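# Straighten a leaning stack of thin blocks on the bench

## Task

Neaten the skewed pile of small, thin blocks so that every block in it sits squarely aligned over the one below, with the pile resting directly on the empty bench surface.

## Robot and tools

Robot: two arms, left_arm and right_arm, each ending in a five-fingered hand (left_arm has a left hand, right_arm a right hand, mirror images). Bases in the scene frame: left_arm at (-0.044, +0.317, +0.046) m, right_arm at (+0.019, -0.364, +0.022) m, both nearly unrotated. A post stands behind the arms and a camera stand sits between them behind the bases; do not strike either.

Frames. Scene frame: origin at table-top height midway between the arms, +z up, +x forward over the table, left_arm toward +y. Each arm reports its hand pose (end_effector_position in metres, end_effector_quat_wxyz) in its own base frame, and pose offsets are applied along that arm's base axes, rotating about the current Hand target position. Fixed cameras are calibrated in the scene frame; wrist cameras in their arm's base frame.

Hand point: a point 0.05 m in front of the palm and 0.15 m out from the wrist flange. Its +z runs along the straightened fingers, +y out of the palm, +x across the palm away from the thumb on the right hand (toward the thumb on the left hand). Straight fingertips extend 0.06 to 0.07 m past the point and sit 0.06 m behind it along -y. A wrist bracket on the little-finger side can collide with things.

The 28-number row (all values in [-1, 1]), always all 28 even if one arm is idle: left_arm dx, dy, dz, rx, ry, rz; left hand thumb_turn, thumb_bend, index, middle, ring, little, force_limit, speed; then the same fourteen for right_arm. Pose numbers are an offset, not a pose: 1.0 equals 0.6 m of translation or 180 degrees; rx, ry, rz form one rotation vector. Send six zeros to leave an arm's pose alone. Hand motor numbers are absolute targets: -1 open/straight, +1 closed/curled; thumb_turn +1 places the thumb opposite the fingers. force_limit runs from about 0 N at -1 to 10 N at +1 (15 N for the two thumb motors). speed rises linearly to full speed at +0.48; for a soft grip use -0.94 or lower. Hand numbers never mean 'no change': to keep a hand as it is, resend its last executed eight numbers (before any, use hand_measured plus hand_force_limit and hand_speed).

execute_actions(actions, cameras): actions is a list of actions; each action is a table of up to 15 rows, one per 1/30 s step, a short table holding its final row to step 15. Every row's offset is counted from the Hand target at the start of that action, not from the prior row, so repeating an offset in a new action moves further. Images return only if actions is empty or cameras names some.

move(target, speed, blend, blocking, cameras): target is one 28-number row or a list of up to 15 rows; all rows are offsets from the same starting Hand targets. speed is m/s per arm path, 0.002 to 4.3, default 0.25 (turns up to twice that in rad/s); one value or one per target. blend (m) rounds corners; 0 stops at each target. Paths avoid nothing and stop after 10 s total. blocking=false returns after about 0.5 s while the move continues. The result adds a move: line (done, off_target, moving, held, fault) and limits (paced = pose clipped, held = steps withheld).

wait(seconds 0 to 3600), stop() to brake a running move, zoom_image(camera, region [x0, y0, x1, y1] pixels, at most 504 by 504) on the latest image of cam_head_left, cam_head_right, cam_high, cam_low, cam_left_wrist or cam_right_wrist (all 672x504), show_instructions() for the reference pages (including FIVE-FINGER LEFT HAND page 1), finished_scene(scene 1) to end, irreversibly.

Reading results: Hand target is the last commanded pose after clipping; the next offsets start there. Orientation commands are clipped to 40 degrees from the measured one each step. Arms commonly rest 1 to 3 cm (sometimes 5 cm) below or off the target without any contact; a following execute_actions call, even all zeros, re-requests it, otherwise send the remaining gap as an offset. Small turns can shift the hand point noticeably. hand_measured, hand_stopped_by (moving, target, force, stalled, fault) and hand_load_n list six values in motor order; a lost grip shows as load near 0. Joint torques include offsets and friction; readings are noisy.

Gripping: with the thumb across, fingers and thumb hold items about 0.035 to 0.065 m thick; thumb tip and index pad can pinch light items. To squeeze harder, raise force_limit and send a target more closed than measured; to release, send one more open.

Avoid: dropping blocks even a few millimetres, releasing moving parts, fast contacts, hard pushing, anything leaving the table, and the two hands or arms touching each other. A blocked arm keeps pressing; command it back past the hand point to relieve. Holding loads or stretched poses heats motors; MOTOR HOT appears at 85 °C and at 100 °C the arm drops for 30 to 60 s. Objects may be nudged occasionally by outside pushes. The final stack must stay aligned after the robot lets go.

Each tool is called after "Request:" as a command line: name --argument value for each argument, lists and objects as JSON in quotes; but a table of rows of numbers goes row by row, as --pt "numbers of a row", without its own name.

Reference images:

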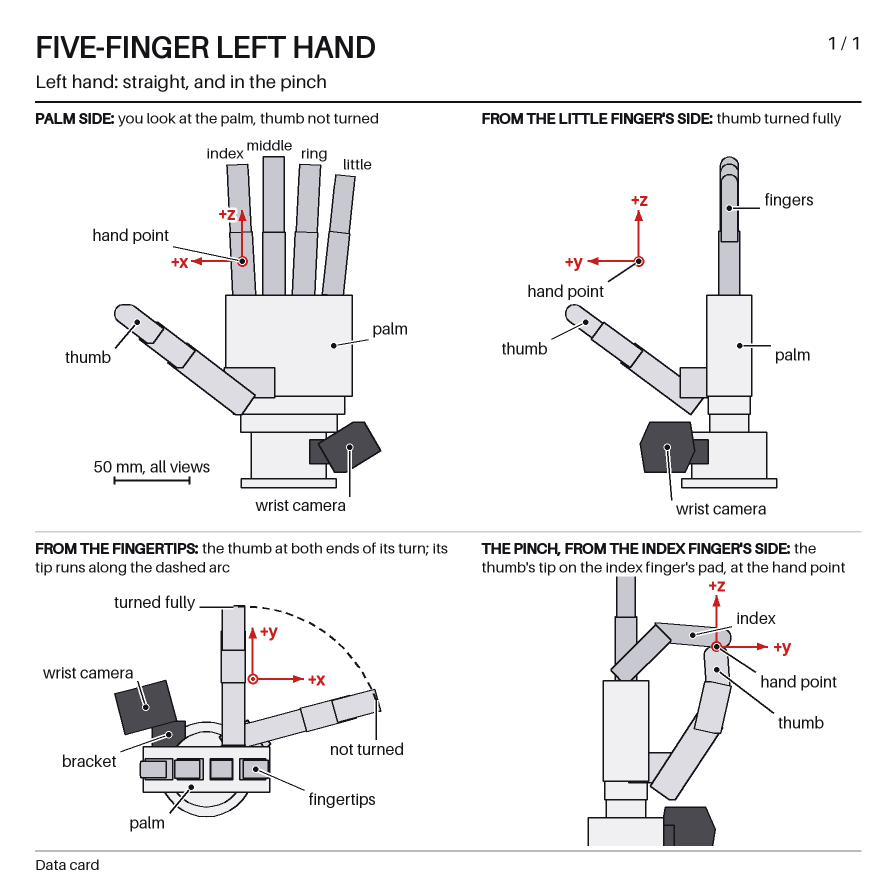

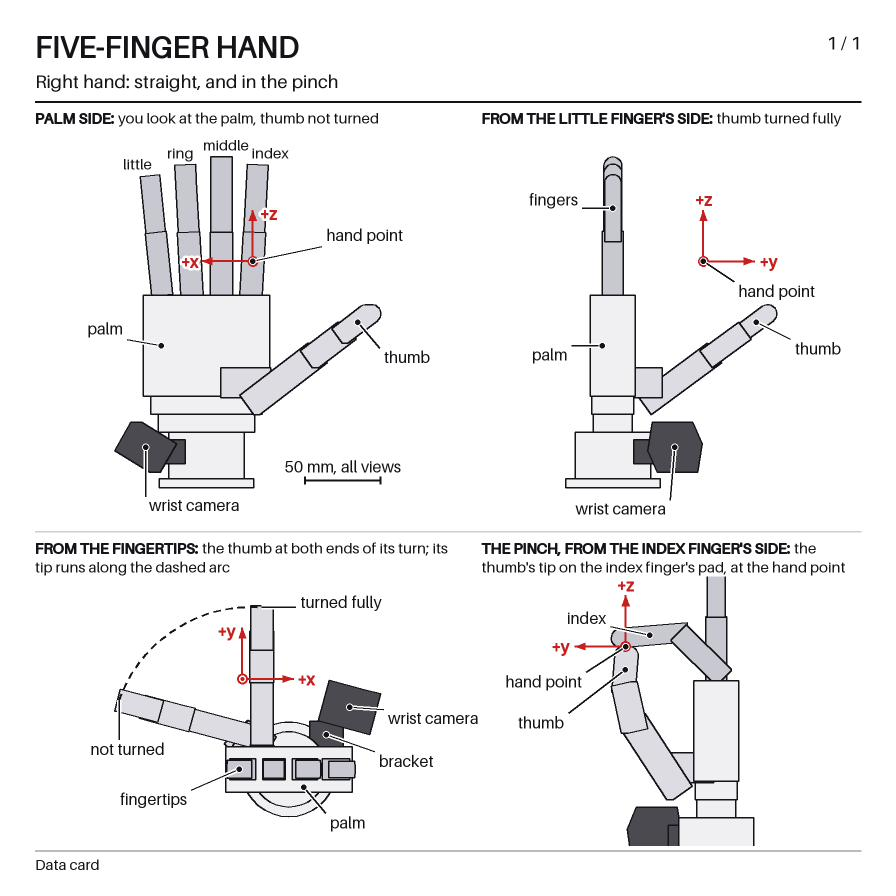

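## Session

Request:
execute_actions --actions '[]'

Scene clock: 0.00 s.
left_arm: end_effector_position=(+0.4878, -0.5797, +0.1520) hand_measured=(-1.000, -1.000, -1.000, -1.000, -1.000, -1.000) hand_load_n=(+0.0, +0.0, +0.0, +0.0, +0.0, +0.0) hand_stopped_by=(target, target, target, target, target, target) hand_force_limit=0.00 hand_speed=-0.80 end_effector_quat_wxyz=(+0.662, -0.035, +0.739, -0.120) | right_arm: end_effector_position=(+0.0454, -0.4605, +0.2045) hand_measured=(-1.000, -1.000, -1.000, -1.000, -1.000, -1.000) hand_load_n=(+0.0, +0.0, +0.0, +0.0, +0.0, +0.0) hand_stopped_by=(target, target, target, target, target, target) hand_force_limit=0.00 hand_speed=-0.80 end_effector_quat_wxyz=(+0.075, -0.460, +0.881, -0.077)
Joint positions: left_arm=[-1.119 2.103 1.564 0.368 -0.981 1.203] | right_arm=[-1.498 1.654 1.591 -1.425 -0.199 -0.882]
Joint velocities: within noise
Joint torques (N m): no reading
Heat: left arm: hottest wrist yaw 32 °C; right arm: hottest shoulder 31 °C.
Hand target: left_arm +0.4904, -0.5851, +0.1629; +0.666, -0.042, +0.734, -0.129 | right_arm +0.0460, -0.4681, +0.2171; +0.068, -0.462, +0.880, -0.093

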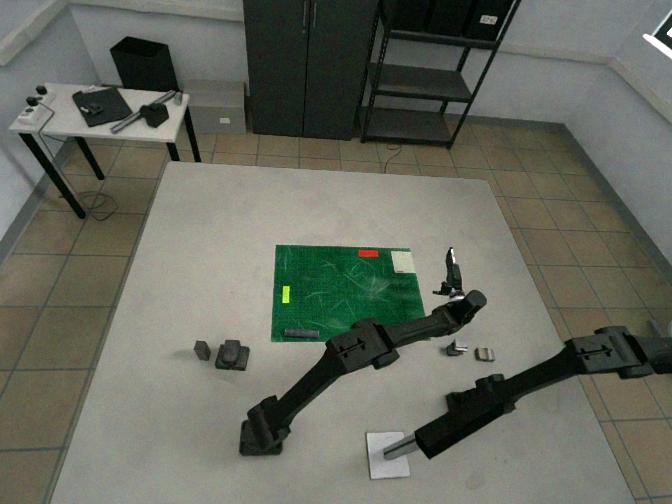

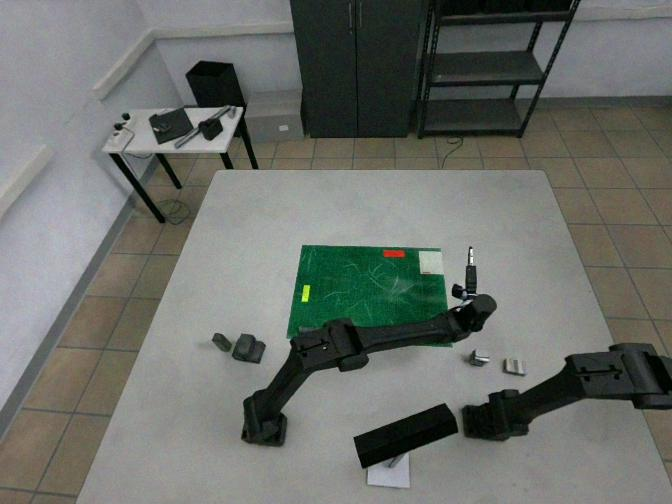

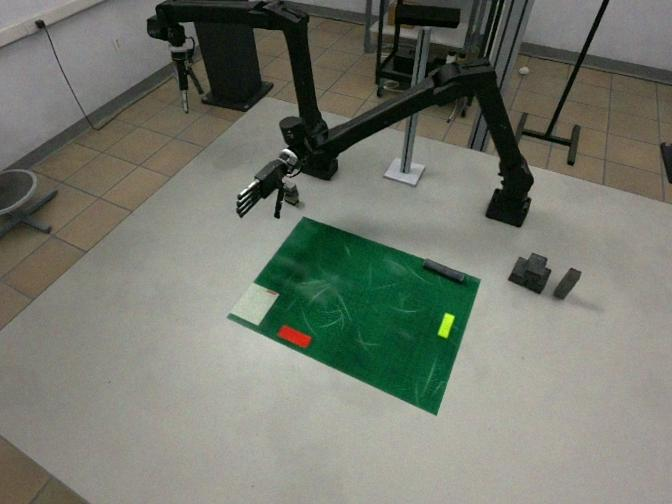

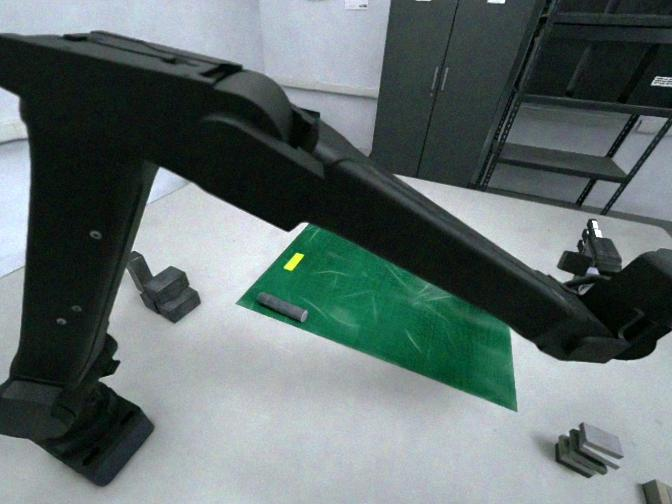

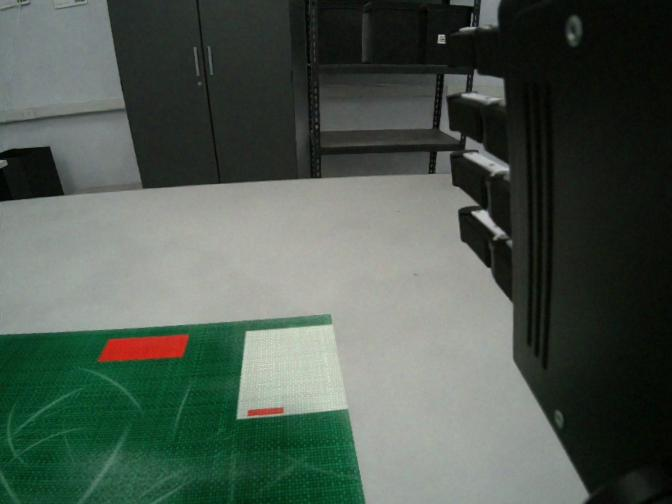

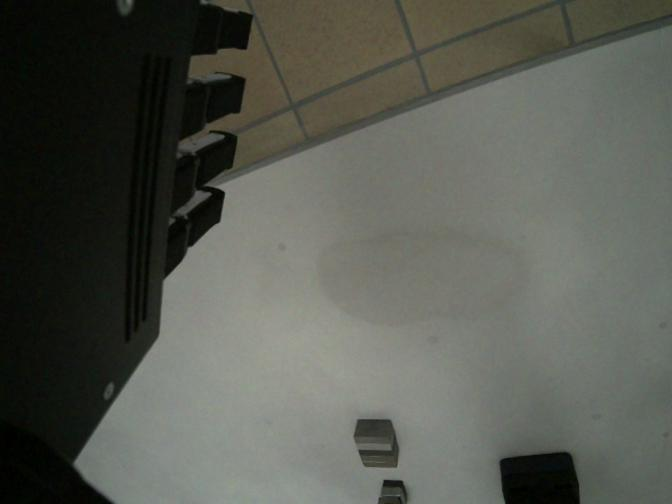

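Request:
zoom_image --camera "cam_head_left" --region '[400, 310, 520, 400]'

Request:
zoom_image --camera "cam_head_right" --region '[440, 320, 560, 410]'

Request:
zoom_image --camera "cam_low" --region '[520, 390, 672, 504]'

Request:
zoom_image --camera "cam_low" --region '[100, 240, 220, 330]'

Request:
zoom_image --camera "cam_right_wrist" --region '[320, 390, 450, 504]'

Request:
zoom_image --camera "cam_high" --region '[490, 230, 610, 320]'

Request:
zoom_image --camera "cam_head_left" --region '[180, 310, 360, 400]'

Scaled by 4.200 from the camera's image (finer frame: 960x720).

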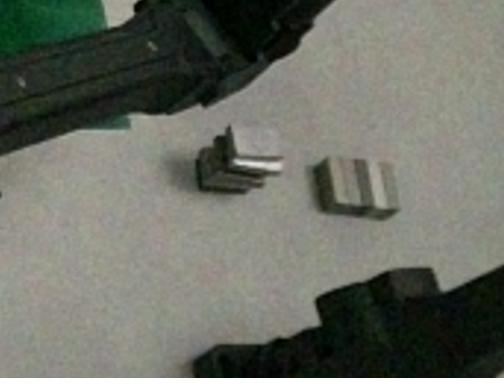

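Scaled by 4.200 from the camera's image (finer frame: 960x720).

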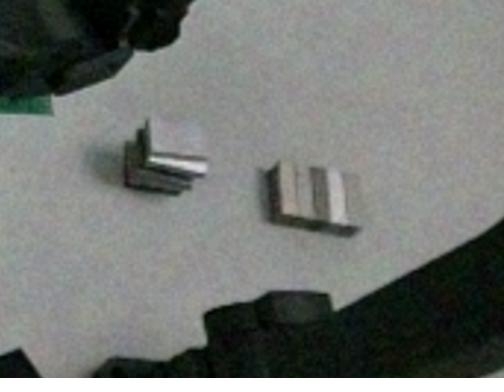

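Scaled by 3.316 from the camera's image (finer frame: 960x720).

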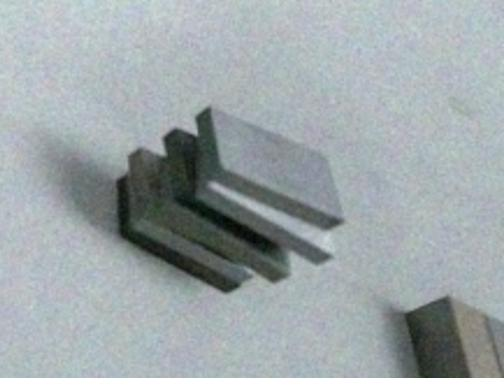

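Scaled by 4.200 from the camera's image (finer frame: 960x720).

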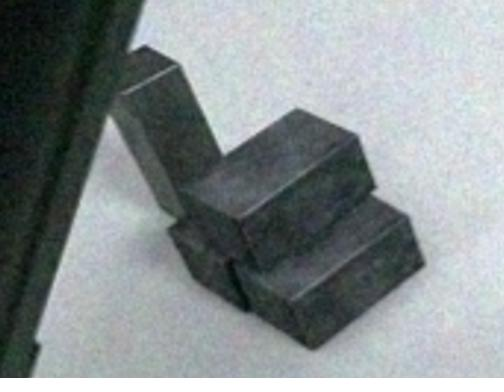

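Scaled by 3.877 from the camera's image (finer frame: 960x720).

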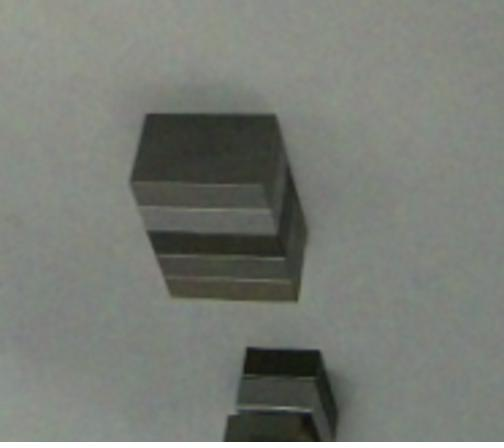

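Scaled by 4.200 from the camera's image (finer frame: 960x720).

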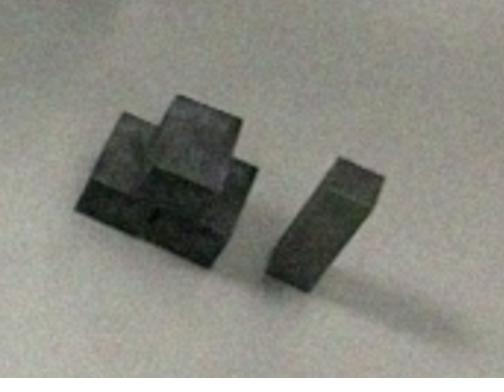

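Scaled by 2.800 from the camera's image (finer frame: 960x720).

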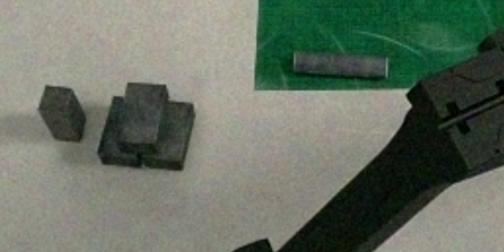

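Request:
move --target '[0,0,0,0,0,0,-1,-1,-1,-1,-1,-1,0,-0.8,0.05,0.3,0.1,0,0,0,-1,-1,-1,-1,-1,-1,0,-0.8]' --speed 0.15 --cameras '["cam_right_wrist","cam_left_wrist","cam_low","cam_head_right"]'

Scene clock: 37.43 s.
left_arm: end_effector_position=(+0.4878, -0.5797, +0.1520) hand_measured=(-1.000, -1.000, -1.000, -1.000, -1.000, -1.000) hand_load_n=(+0.0, +0.0, +0.0, +0.0, +0.0, +0.0) hand_stopped_by=(target, target, target, target, target, target) hand_force_limit=0.00 hand_speed=-0.80 end_effector_quat_wxyz=(+0.662, -0.035, +0.739, -0.120) | right_arm: end_effector_position=(+0.0746, -0.2929, +0.2748) hand_measured=(-1.000, -1.000, -1.000, -1.000, -1.000, -1.000) hand_load_n=(+0.0, +0.0, +0.0, -0.5, +0.0, +0.0) hand_stopped_by=(target, target, target, target, target, target) hand_force_limit=0.00 hand_speed=-0.80 end_effector_quat_wxyz=(+0.069, -0.462, +0.879, -0.095)
Joint positions: left_arm=[-1.119 2.103 1.564 0.368 -0.981 1.203] | right_arm=[-1.377 1.2 1.309 -1.536 -0.186 -0.761]
Joint torques (N m): left_arm=[0.38 -19.37 9.17 1.51 -0.25 0] | right_arm=[0.15 -6.77 8.59 0.17 0.04 0.06]
Heat: left arm: hottest shoulder 33 °C; right arm: hottest shoulder 33 °C.
Hand target: left_arm +0.4904, -0.5851, +0.1629; +0.666, -0.042, +0.734, -0.129 | right_arm +0.0759, -0.2882, +0.2771; +0.068, -0.462, +0.880, -0.094
Off the commanded pose: left_arm 0.012 m, 1 deg | right_arm 0.005 m, 0 deg.
move: done
cam_right_wrist: T_world_to_cam=[[-0.90767, 0.34243, -0.24264, 0.23536], [0.25243, 0.90733, 0.3362, 0.17781], [0.33528, 0.24391, -0.91, 0.4083]] pos_world=[0.03185, -0.34151, 0.36888]
Images, in order (width x height): cam_head_right 672x504, cam_low 672x504, cam_left_wrist 672x504, cam_right_wrist 672x504.

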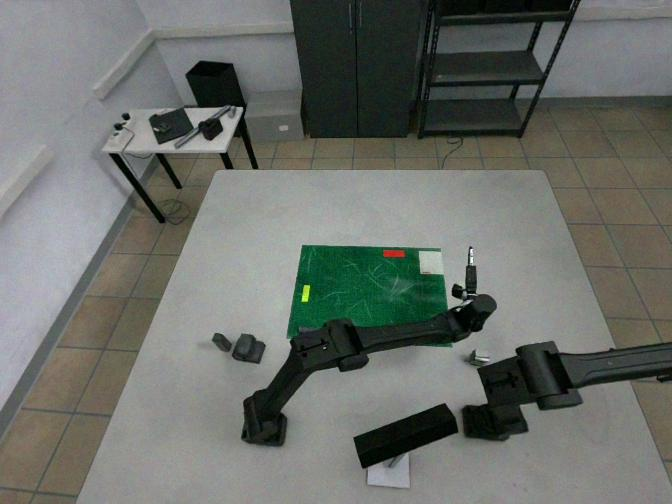

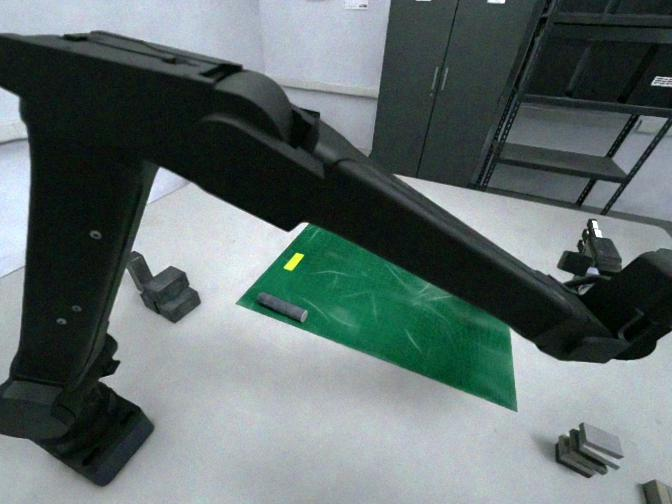

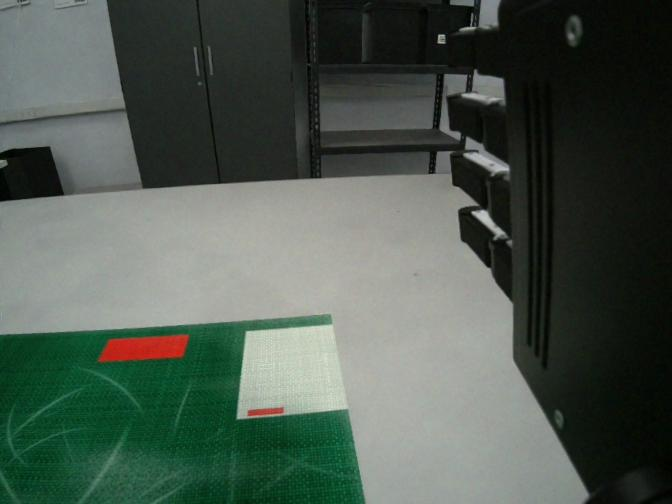

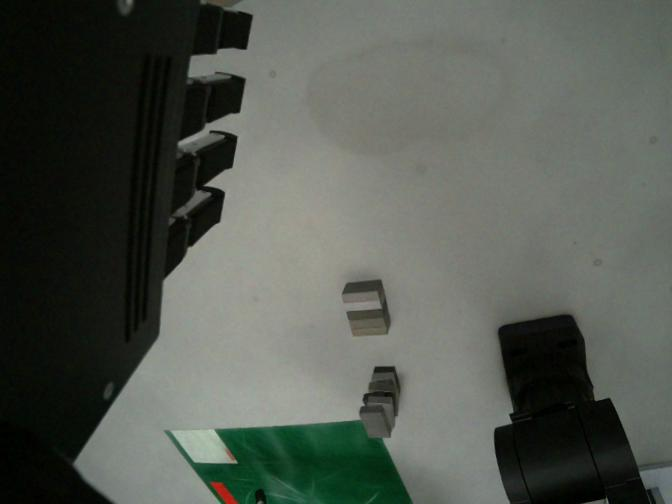

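Request:
zoom_image --camera "cam_right_wrist" --region '[320, 270, 430, 450]'

Request:
zoom_image --camera "cam_low" --region '[540, 410, 640, 490]'

Scaled by 2.800 from the camera's image (finer frame: 960x720).

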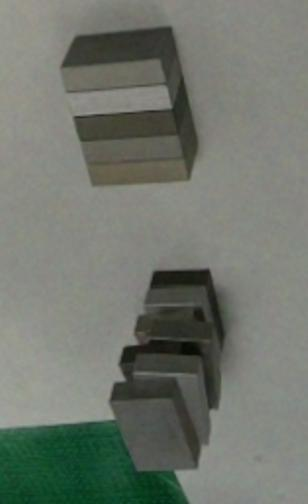

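Scaled by 5.040 from the camera's image (finer frame: 960x720).

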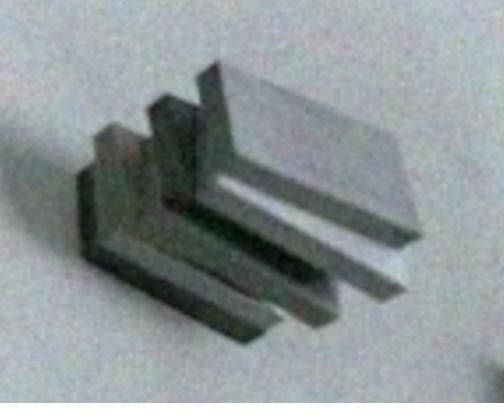

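Request:
move --target '[0,0,0,0,0,0,-1,-1,-1,-1,-1,-1,0,-0.8,0.207,0.38,-0.062,0.0119,0.0742,0.1913,-1,-1,-1,-1,-1,-1,0,-0.8]' --speed 0.15 --cameras '["cam_right_wrist","cam_low","cam_head_right"]'

Scene clock: 86.10 s.
left_arm: end_effector_position=(+0.4878, -0.5797, +0.1520) hand_measured=(-1.000, -1.000, -1.000, -1.000, -1.000, -1.000) hand_load_n=(+0.0, +0.0, +0.0, +0.0, +0.0, +0.0) hand_stopped_by=(target, target, target, target, target, target) hand_force_limit=0.00 hand_speed=-0.80 end_effector_quat_wxyz=(+0.662, -0.035, +0.739, -0.120) | right_arm: end_effector_position=(+0.1933, -0.0740, +0.2434) hand_measured=(-1.000, -1.000, -1.000, -1.000, -1.000, -1.000) hand_load_n=(+0.0, +0.0, +0.0, +0.0, +0.0, +0.0) hand_stopped_by=(target, target, target, target, target, target) hand_force_limit=0.00 hand_speed=-0.80 end_effector_quat_wxyz=(-0.010, +0.705, -0.709, +0.011)
Joint positions: left_arm=[-1.119 2.103 1.564 0.368 -0.981 1.203] | right_arm=[-0.399 1.031 1.091 -1.603 -0.009 -0.392]
Joint torques (N m): left_arm=[0.32 -19.43 9.16 1.51 -0.25 0] | right_arm=[-0.15 -4.07 8.42 0.35 0.03 -0.12]
Heat: left arm: hottest elbow 37 °C; right arm: hottest shoulder 33 °C.
Hand target: left_arm +0.4904, -0.5851, +0.1629; +0.666, -0.042, +0.734, -0.129 | right_arm +0.1918, -0.0761, +0.2444; -0.010, +0.705, -0.709, +0.014 (not the last commanded pose)
Off the commanded pose: left_arm 0.012 m, 1 deg | right_arm 0.016 m, 2 deg.
move: held (right_arm; a check stopped the path); limits=held
pose unreachable (right arm): on one or more control steps of this call, first in action 0 (counted from 0), this arm could not follow its commanded pose, so it was not sent that pose on those steps. It may still have moved: this result reports where it is.
cause: moving toward the commanded pose would bring a part of the arm too close to another arm (a part of this arm just beyond joint 6 (wrist roll) and a part of the left arm just beyond its joint 4 (wrist pitch), 27 mm apart when this arm was first held).
cam_right_wrist: T_world_to_cam=[[-0.97217, -0.23089, -0.03958, 0.18113], [-0.2295, 0.90484, 0.35859, 0.04731], [-0.04698, 0.3577, -0.93266, 0.37436]] pos_world=[0.20453, -0.1349, 0.33936]
Images, in order (width x height): cam_head_right 672x504, cam_low 672x504, cam_right_wrist 672x504.

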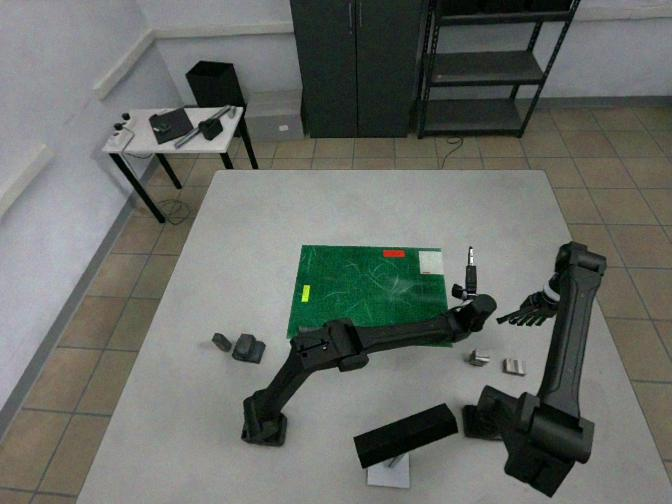

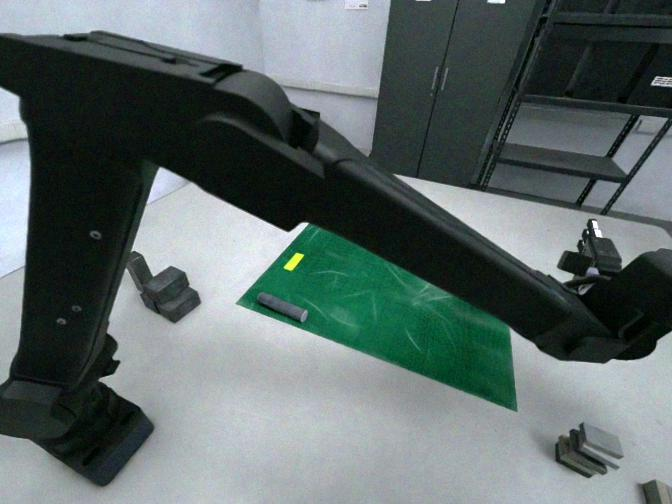

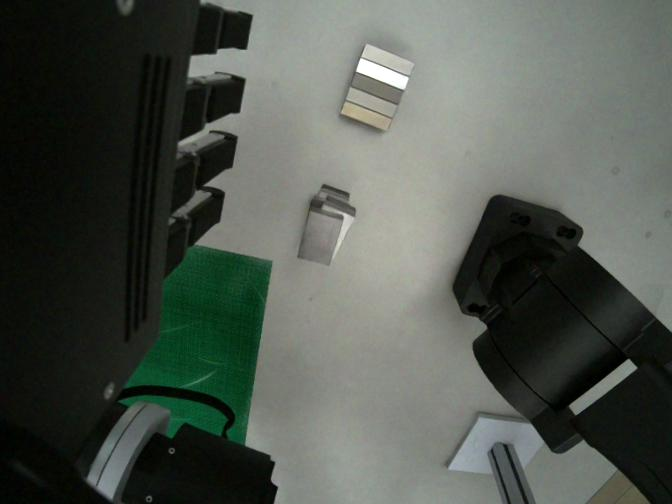

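Request:
zoom_image --camera "cam_right_wrist" --region '[280, 160, 380, 280]'

Scaled by 4.200 from the camera's image (finer frame: 960x720).

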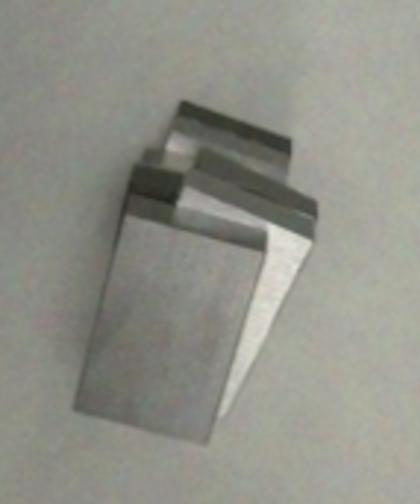

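Request:
move --pt "-0.07 0.28 0.1 0 0 -0.222 -1 -1 -1 -1 -1 -1 0 -0.8 0 0 0 0 0 0 -1 -1 -1 -1 -1 -1 0 -0.8" --pt "-0.32 0.36 0.03 0 0 -0.455 -1 -1 -1 -1 -1 -1 0 -0.8 0 0 0 0 0 0 -1 -1 -1 -1 -1 -1 0 -0.8" --speed 0.2 --blend 0.03 --cameras '["cam_left_wrist","cam_right_wrist","cam_low","cam_high"]'

Scene clock: 102.37 s.
left_arm: end_effector_position=(+0.2957, -0.3749, +0.1758) hand_measured=(-1.000, -1.000, -1.000, -1.000, -1.000, -1.000) hand_load_n=(+0.0, +0.0, +0.0, +0.0, +0.0, +0.0) hand_stopped_by=(target, target, target, target, target, target) hand_force_limit=0.00 hand_speed=-0.80 end_effector_quat_wxyz=(+0.406, +0.448, +0.587, -0.538) | right_arm: end_effector_position=(+0.1933, -0.0740, +0.2434) hand_measured=(-1.000, -1.000, -1.000, -1.000, -1.000, -1.000) hand_load_n=(+0.0, +0.0, +0.0, +0.0, +0.0, +0.0) hand_stopped_by=(target, target, target, target, target, target) hand_force_limit=0.00 hand_speed=-0.80 end_effector_quat_wxyz=(-0.010, +0.705, -0.709, +0.011)
Joint positions: left_arm=[-0.643 1.218 0.473 0.593 0.928 1.42] | right_arm=[-0.399 1.031 1.091 -1.603 -0.009 -0.393]
Joint torques (N m): left_arm=[1.32 -6.77 6.16 1.84 0.07 0.11] | right_arm=[-0.56 -4.13 8.31 0.38 0.05 -0.09]
Heat: left arm: hottest elbow 37 °C; right arm: hottest shoulder 33 °C.
Hand target: left_arm +0.2983, -0.3691, +0.1808; +0.419, +0.449, +0.581, -0.534 | right_arm +0.1918, -0.0761, +0.2444; -0.010, +0.705, -0.709, +0.014
Off the commanded pose: left_arm 0.008 m, 2 deg | right_arm 0.003 m, 0 deg.
move: done
cam_left_wrist: T_world_to_cam=[[-0.99769, -0.02302, 0.06393, 0.27352], [-0.06724, 0.47018, -0.88001, 0.36895], [-0.0098, -0.88227, -0.47064, -0.12682]] pos_world=[0.29645, -0.27906, 0.24751]
cam_right_wrist: T_world_to_cam=[[-0.97209, -0.23126, -0.03951, 0.18103], [-0.22982, 0.90478, 0.35854, 0.04738], [-0.04717, 0.35761, -0.93268, 0.3744]] pos_world=[0.20453, -0.1349, 0.33936]
Images, in order (width x height): cam_high 672x504, cam_low 672x504, cam_left_wrist 672x504, cam_right_wrist 672x504.

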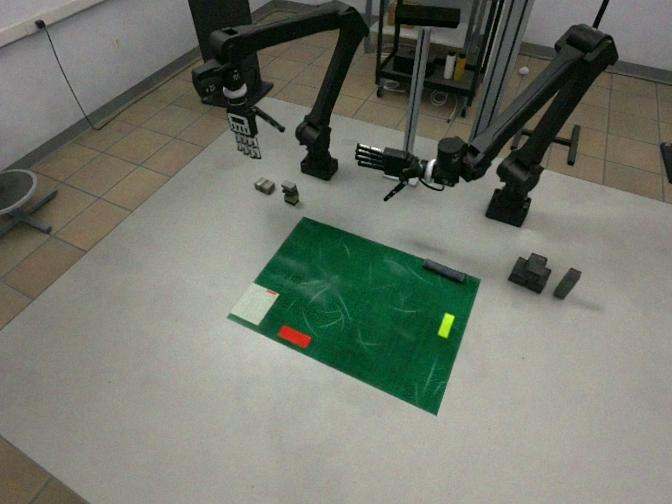

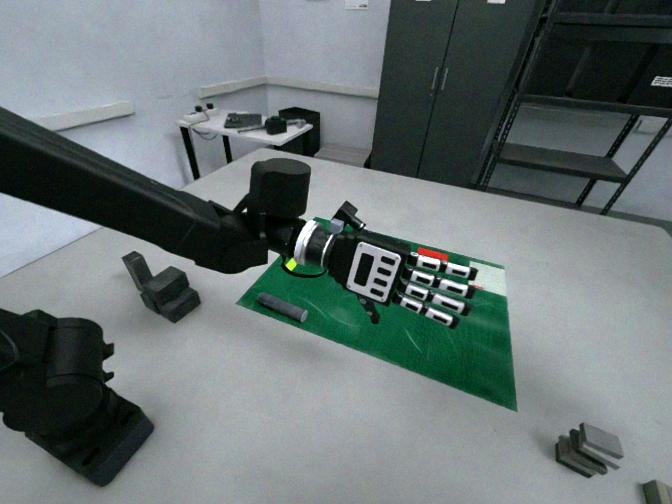

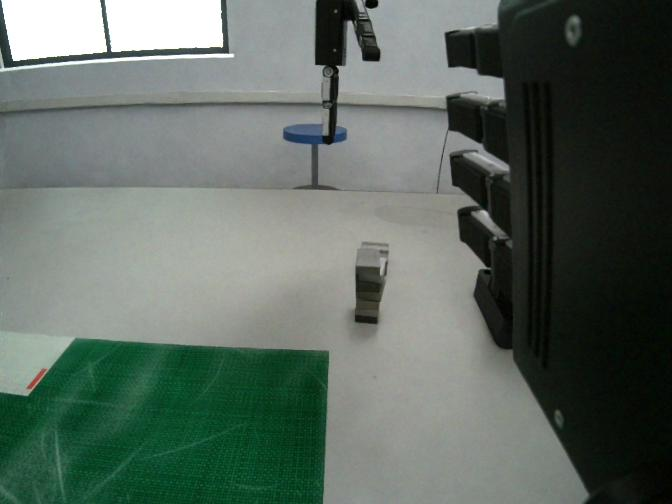

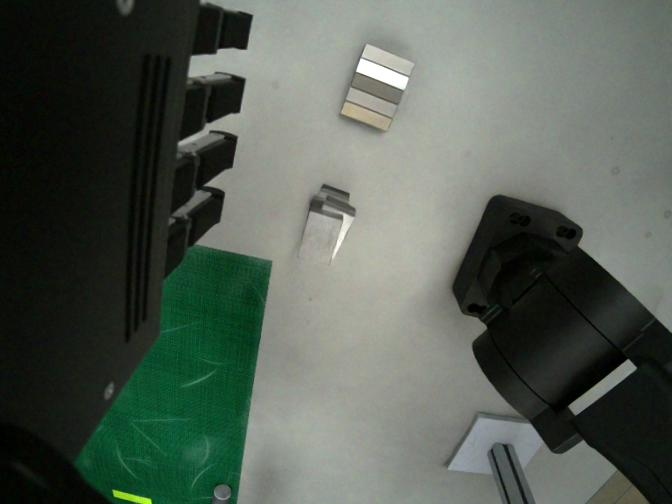

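Request:
zoom_image --camera "cam_left_wrist" --region '[330, 225, 420, 340]'

Request:
zoom_image --camera "cam_high" --region '[250, 160, 320, 220]'

Scaled by 4.383 from the camera's image (finer frame: 960x720).

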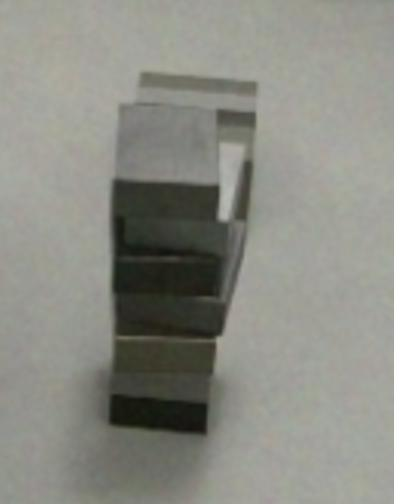

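Scaled by 7.200 from the camera's image (finer frame: 960x720).

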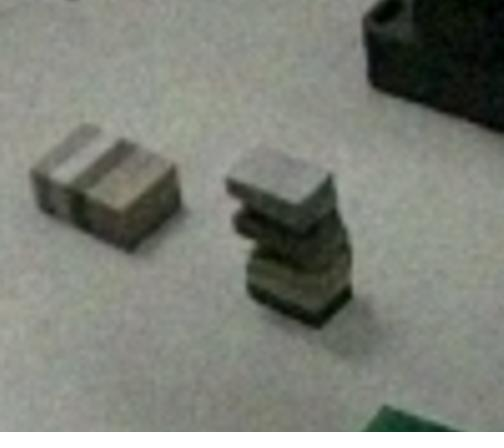

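Request:
move --target '[0,-0.15,-0.15,0,0,0,-1,-1,-1,-1,-1,-1,0,-0.8,0,0,0,0,0,0,-1,-1,-1,-1,-1,-1,0,-0.8]' --speed 0.12 --cameras '["cam_left_wrist"]'

Request:
zoom_image --camera "cam_left_wrist" --region '[320, 180, 440, 320]'

Scene clock: 137.23 s.
left_arm: end_effector_position=(+0.2929, -0.4437, +0.0810) hand_measured=(-1.000, -1.000, -1.000, -1.000, -1.000, -1.000) hand_load_n=(+0.0, +0.0, +0.0, +0.0, +0.0, +0.0) hand_stopped_by=(target, target, target, target, target, target) hand_force_limit=0.00 hand_speed=-0.80 end_effector_quat_wxyz=(+0.410, +0.449, +0.594, -0.527) | right_arm: end_effector_position=(+0.1933, -0.0740, +0.2434) hand_measured=(-1.000, -1.000, -1.000, -1.000, -1.000, -1.000) hand_load_n=(+0.0, +0.0, +0.0, +0.0, -0.5, +0.0) hand_stopped_by=(target, target, target, target, target, target) hand_force_limit=0.00 hand_speed=-0.80 end_effector_quat_wxyz=(-0.010, +0.705, -0.709, +0.011)
Joint positions: left_arm=[-0.817 1.639 0.507 0.985 0.734 1.407] | right_arm=[-0.399 1.031 1.091 -1.603 -0.009 -0.393]
Joint torques (N m): left_arm=[-0.44 -7.65 7.13 2.32 -0.13 -0.11] | right_arm=[-0.09 -3.72 8.46 0.4 0.07 -0.07]
Heat: left arm: hottest elbow 34 °C; right arm: hottest shoulder 32 °C.
Hand target: left_arm +0.2984, -0.4590, +0.0910; +0.419, +0.449, +0.582, -0.533 | right_arm +0.1918, -0.0761, +0.2444; -0.010, +0.705, -0.709, +0.014
Off the commanded pose: left_arm 0.019 m, 2 deg | right_arm 0.003 m, 0 deg.
move: off_target (left_arm)
cam_left_wrist: T_world_to_cam=[[-0.99767, -0.04265, 0.05325, 0.26746], [-0.06726, 0.48449, -0.87221, 0.32342], [0.0114, -0.87376, -0.48623, -0.23335]] pos_world=[0.29125, -0.34918, 0.15439]

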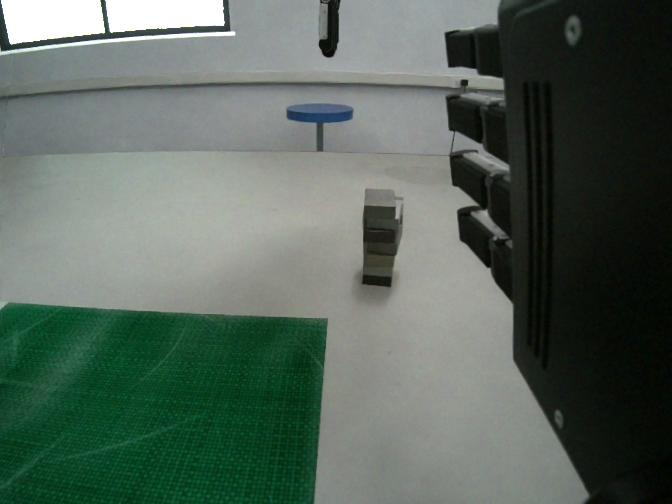

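Scaled by 3.600 from the camera's image (finer frame: 960x720).

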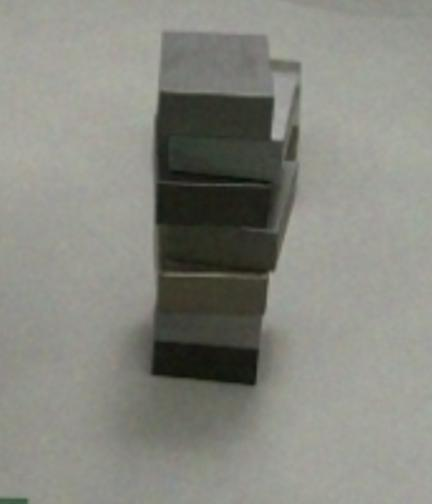

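Request:
execute_actions --actions '[]'

Request:
zoom_image --camera "cam_right_wrist" --region '[290, 170, 370, 275]'

Request:
zoom_image --camera "cam_low" --region '[545, 415, 630, 485]'

Request:
zoom_image --camera "cam_head_right" --region '[460, 335, 530, 385]'

Request:
zoom_image --camera "cam_left_wrist" --region '[350, 180, 415, 295]'

Scene clock: 156.73 s.
left_arm: end_effector_position=(+0.2930, -0.4437, +0.0811) hand_measured=(-1.000, -1.000, -1.000, -1.000, -1.000, -1.000) hand_load_n=(+0.0, +0.0, +0.0, +0.0, +0.0, +0.0) hand_stopped_by=(target, target, target, target, target, target) hand_force_limit=0.00 hand_speed=-0.80 end_effector_quat_wxyz=(+0.410, +0.449, +0.594, -0.527) | right_arm: end_effector_position=(+0.1933, -0.0740, +0.2434) hand_measured=(-1.000, -1.000, -1.000, -1.000, -1.000, -1.000) hand_load_n=(+0.0, +0.0, +0.0, +0.0, +0.0, +0.0) hand_stopped_by=(target, target, target, target, target, target) hand_force_limit=0.00 hand_speed=-0.80 end_effector_quat_wxyz=(-0.010, +0.705, -0.709, +0.011)
Joint positions: left_arm=[-0.817 1.639 0.507 0.985 0.734 1.407] | right_arm=[-0.399 1.031 1.091 -1.603 -0.009 -0.393]
Joint velocities: within noise
Joint torques (N m): left_arm=[-0.5 -7.71 7.13 2.29 -0.12 -0.11] | right_arm=[-0.32 -4.13 8.57 0.14 -0.01 -0.1]
Heat: left arm: hottest shoulder 33 °C; right arm: hottest shoulder 32 °C.
Hand target: left_arm +0.2984, -0.4591, +0.0910; +0.419, +0.449, +0.581, -0.533 | right_arm +0.1918, -0.0761, +0.2444; -0.010, +0.705, -0.709, +0.014
Off the commanded pose: left_arm 0.019 m, 2 deg | right_arm 0.003 m, 0 deg.
camera_calibration:
cam_left_wrist: T_world_to_cam=[[-0.99768, -0.04262, 0.05303, 0.2675], [-0.06706, 0.48425, -0.87235, 0.32339], [0.0115, -0.87389, -0.48599, -0.23342]] pos_world=[0.29125, -0.34918, 0.15449]
cam_right_wrist: T_world_to_cam=[[-0.97209, -0.23126, -0.03951, 0.18103], [-0.22982, 0.90478, 0.35854, 0.04738], [-0.04717, 0.35761, -0.93268, 0.3744]] pos_world=[0.20453, -0.1349, 0.33936]

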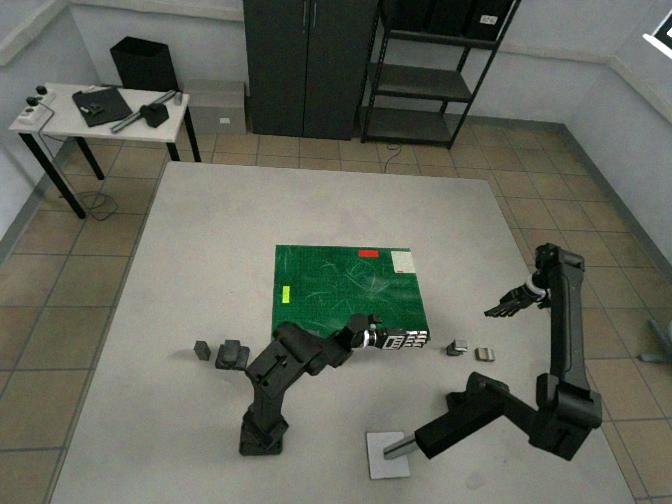

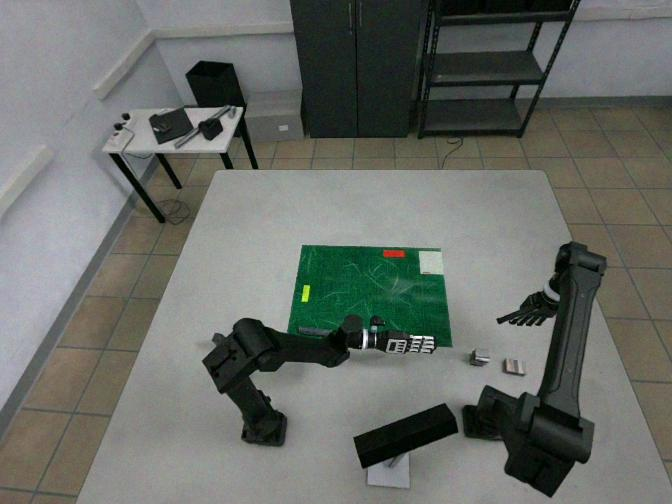

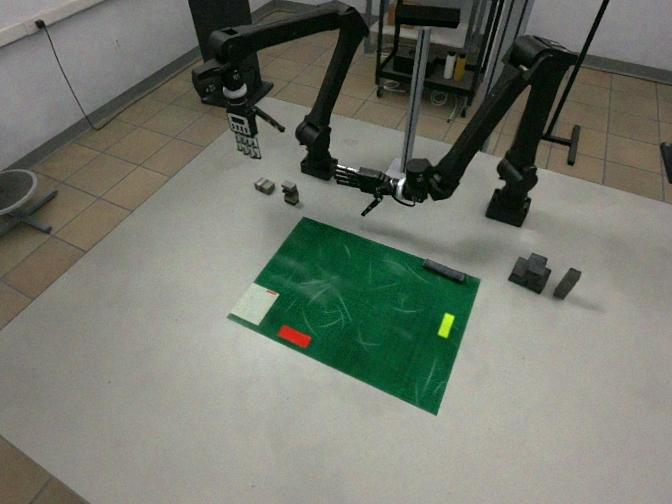

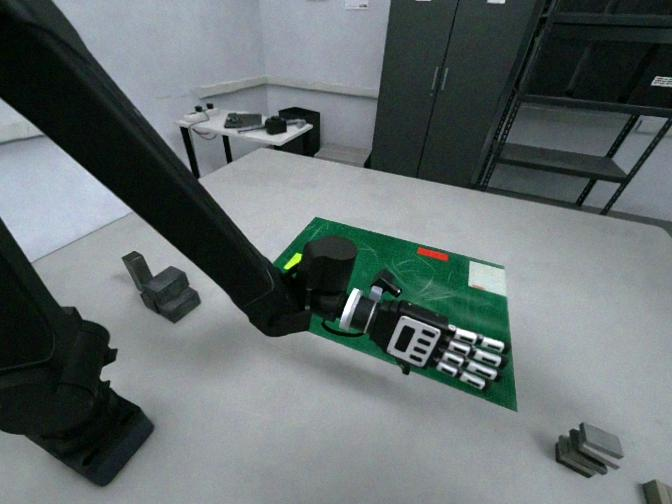

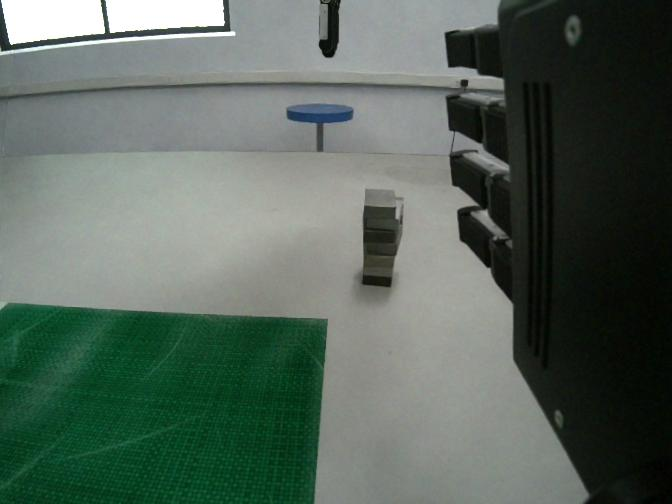

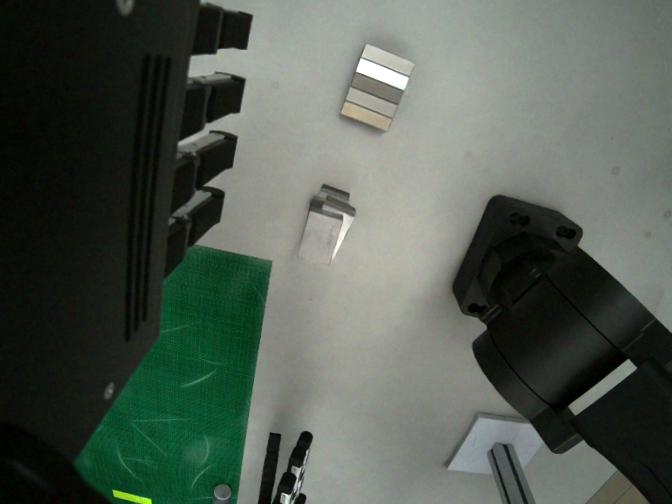

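Scaled by 4.800 from the camera's image (finer frame: 960x720).

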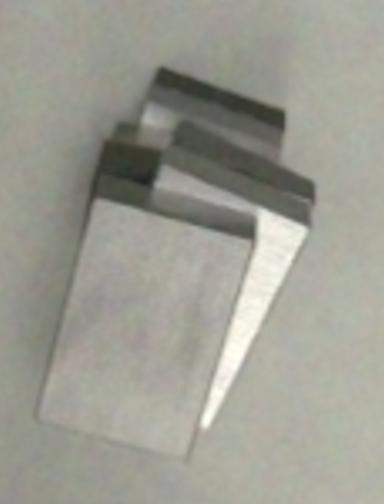

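Scaled by 5.929 from the camera's image (finer frame: 960x720).

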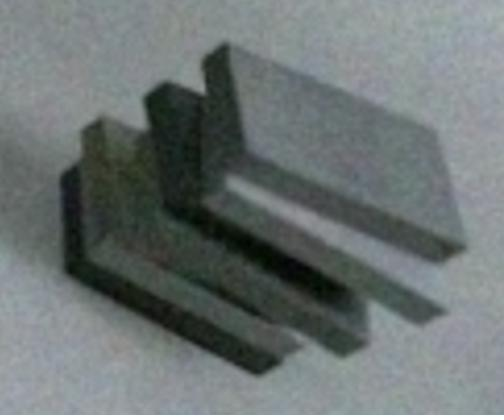

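Scaled by 7.200 from the camera's image (finer frame: 960x720).

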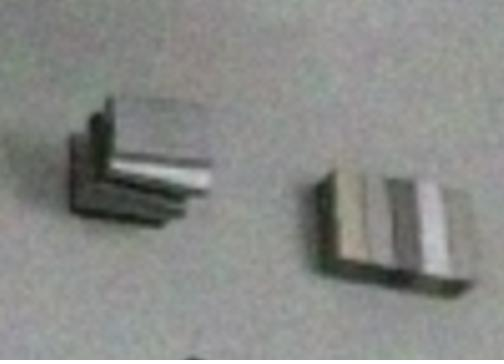

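Scaled by 4.383 from the camera's image (finer frame: 960x720).

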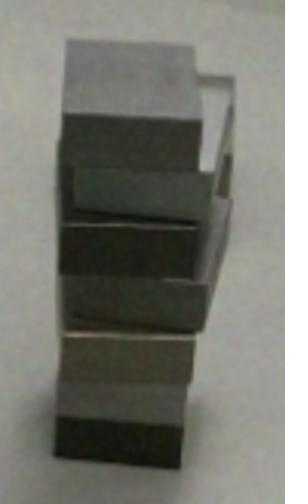

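Request:
move --target '[0,0,0,0,0,0,-1,-1,-1,-1,-1,-1,0,-0.8,0.045,0.107,-0.107,0.0018,0.0108,0.0018,-1,-1,-1,-1,-1,-1,0,-0.8]' --speed 0.1 --cameras '["cam_left_wrist","cam_right_wrist"]'

Scene clock: 233.70 s.
left_arm: end_effector_position=(+0.2929, -0.4437, +0.0811) hand_measured=(-1.000, -1.000, -1.000, -1.000, -1.000, -1.000) hand_load_n=(+0.0, +0.0, +0.0, +0.0, +0.0, +0.0) hand_stopped_by=(target, target, target, target, target, target) hand_force_limit=0.00 hand_speed=-0.80 end_effector_quat_wxyz=(+0.410, +0.449, +0.594, -0.527) | right_arm: end_effector_position=(+0.2158, -0.0128, +0.1829) hand_measured=(-1.000, -1.000, -1.000, -1.000, -1.000, -1.000) hand_load_n=(+0.5, -0.5, +0.0, +0.0, +0.0, +0.0) hand_stopped_by=(target, target, target, target, target, target) hand_force_limit=0.00 hand_speed=-0.80 end_effector_quat_wxyz=(-0.002, +0.708, -0.706, -0.001)
Joint positions: left_arm=[-0.817 1.639 0.507 0.985 0.734 1.407] | right_arm=[-0.157 1.071 0.954 -1.453 -0.004 -0.16]
Joint torques (N m): left_arm=[-0.5 -7.71 7.13 2.29 -0.12 -0.11] | right_arm=[0.62 -3.43 8.32 0.75 0.16 0.08]
Heat: left arm: hottest elbow 33 °C; right arm: hottest shoulder 32 °C.
Hand target: left_arm +0.2984, -0.4591, +0.0910; +0.419, +0.449, +0.581, -0.534 | right_arm +0.2188, -0.0120, +0.1801; +0.000, +0.707, -0.707, +0.000
Off the commanded pose: left_arm 0.019 m, 2 deg | right_arm 0.004 m, 0 deg.
move: done
cam_left_wrist: T_world_to_cam=[[-0.99766, -0.04269, 0.05334, 0.26743], [-0.06736, 0.48425, -0.87233, 0.32338], [0.01141, -0.87389, -0.48599, -0.23344]] pos_world=[0.29125, -0.34918, 0.15438]
cam_right_wrist: T_world_to_cam=[[-0.97078, -0.23957, -0.01359, 0.20958], [-0.22742, 0.90054, 0.37055, 0.01605], [-0.07654, 0.36281, -0.92871, 0.30279]] pos_world=[0.23028, -0.0741, 0.2781]

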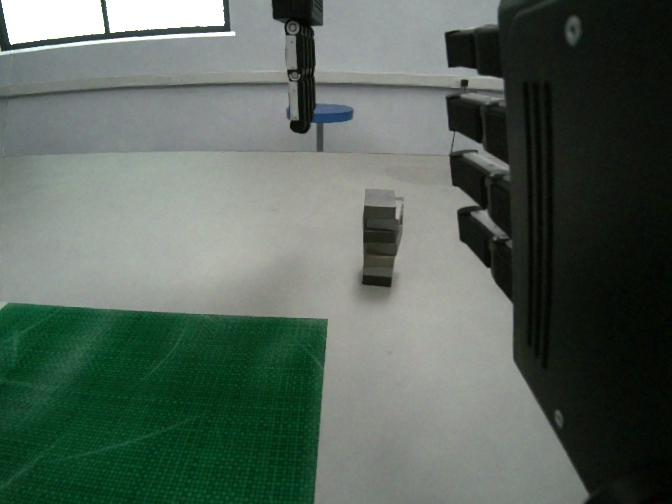

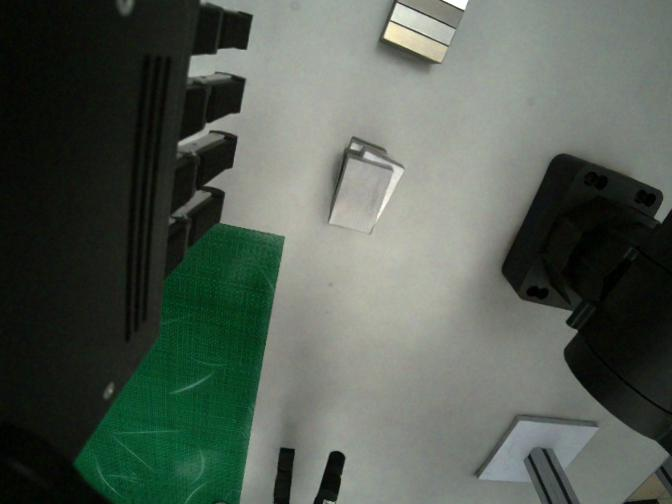

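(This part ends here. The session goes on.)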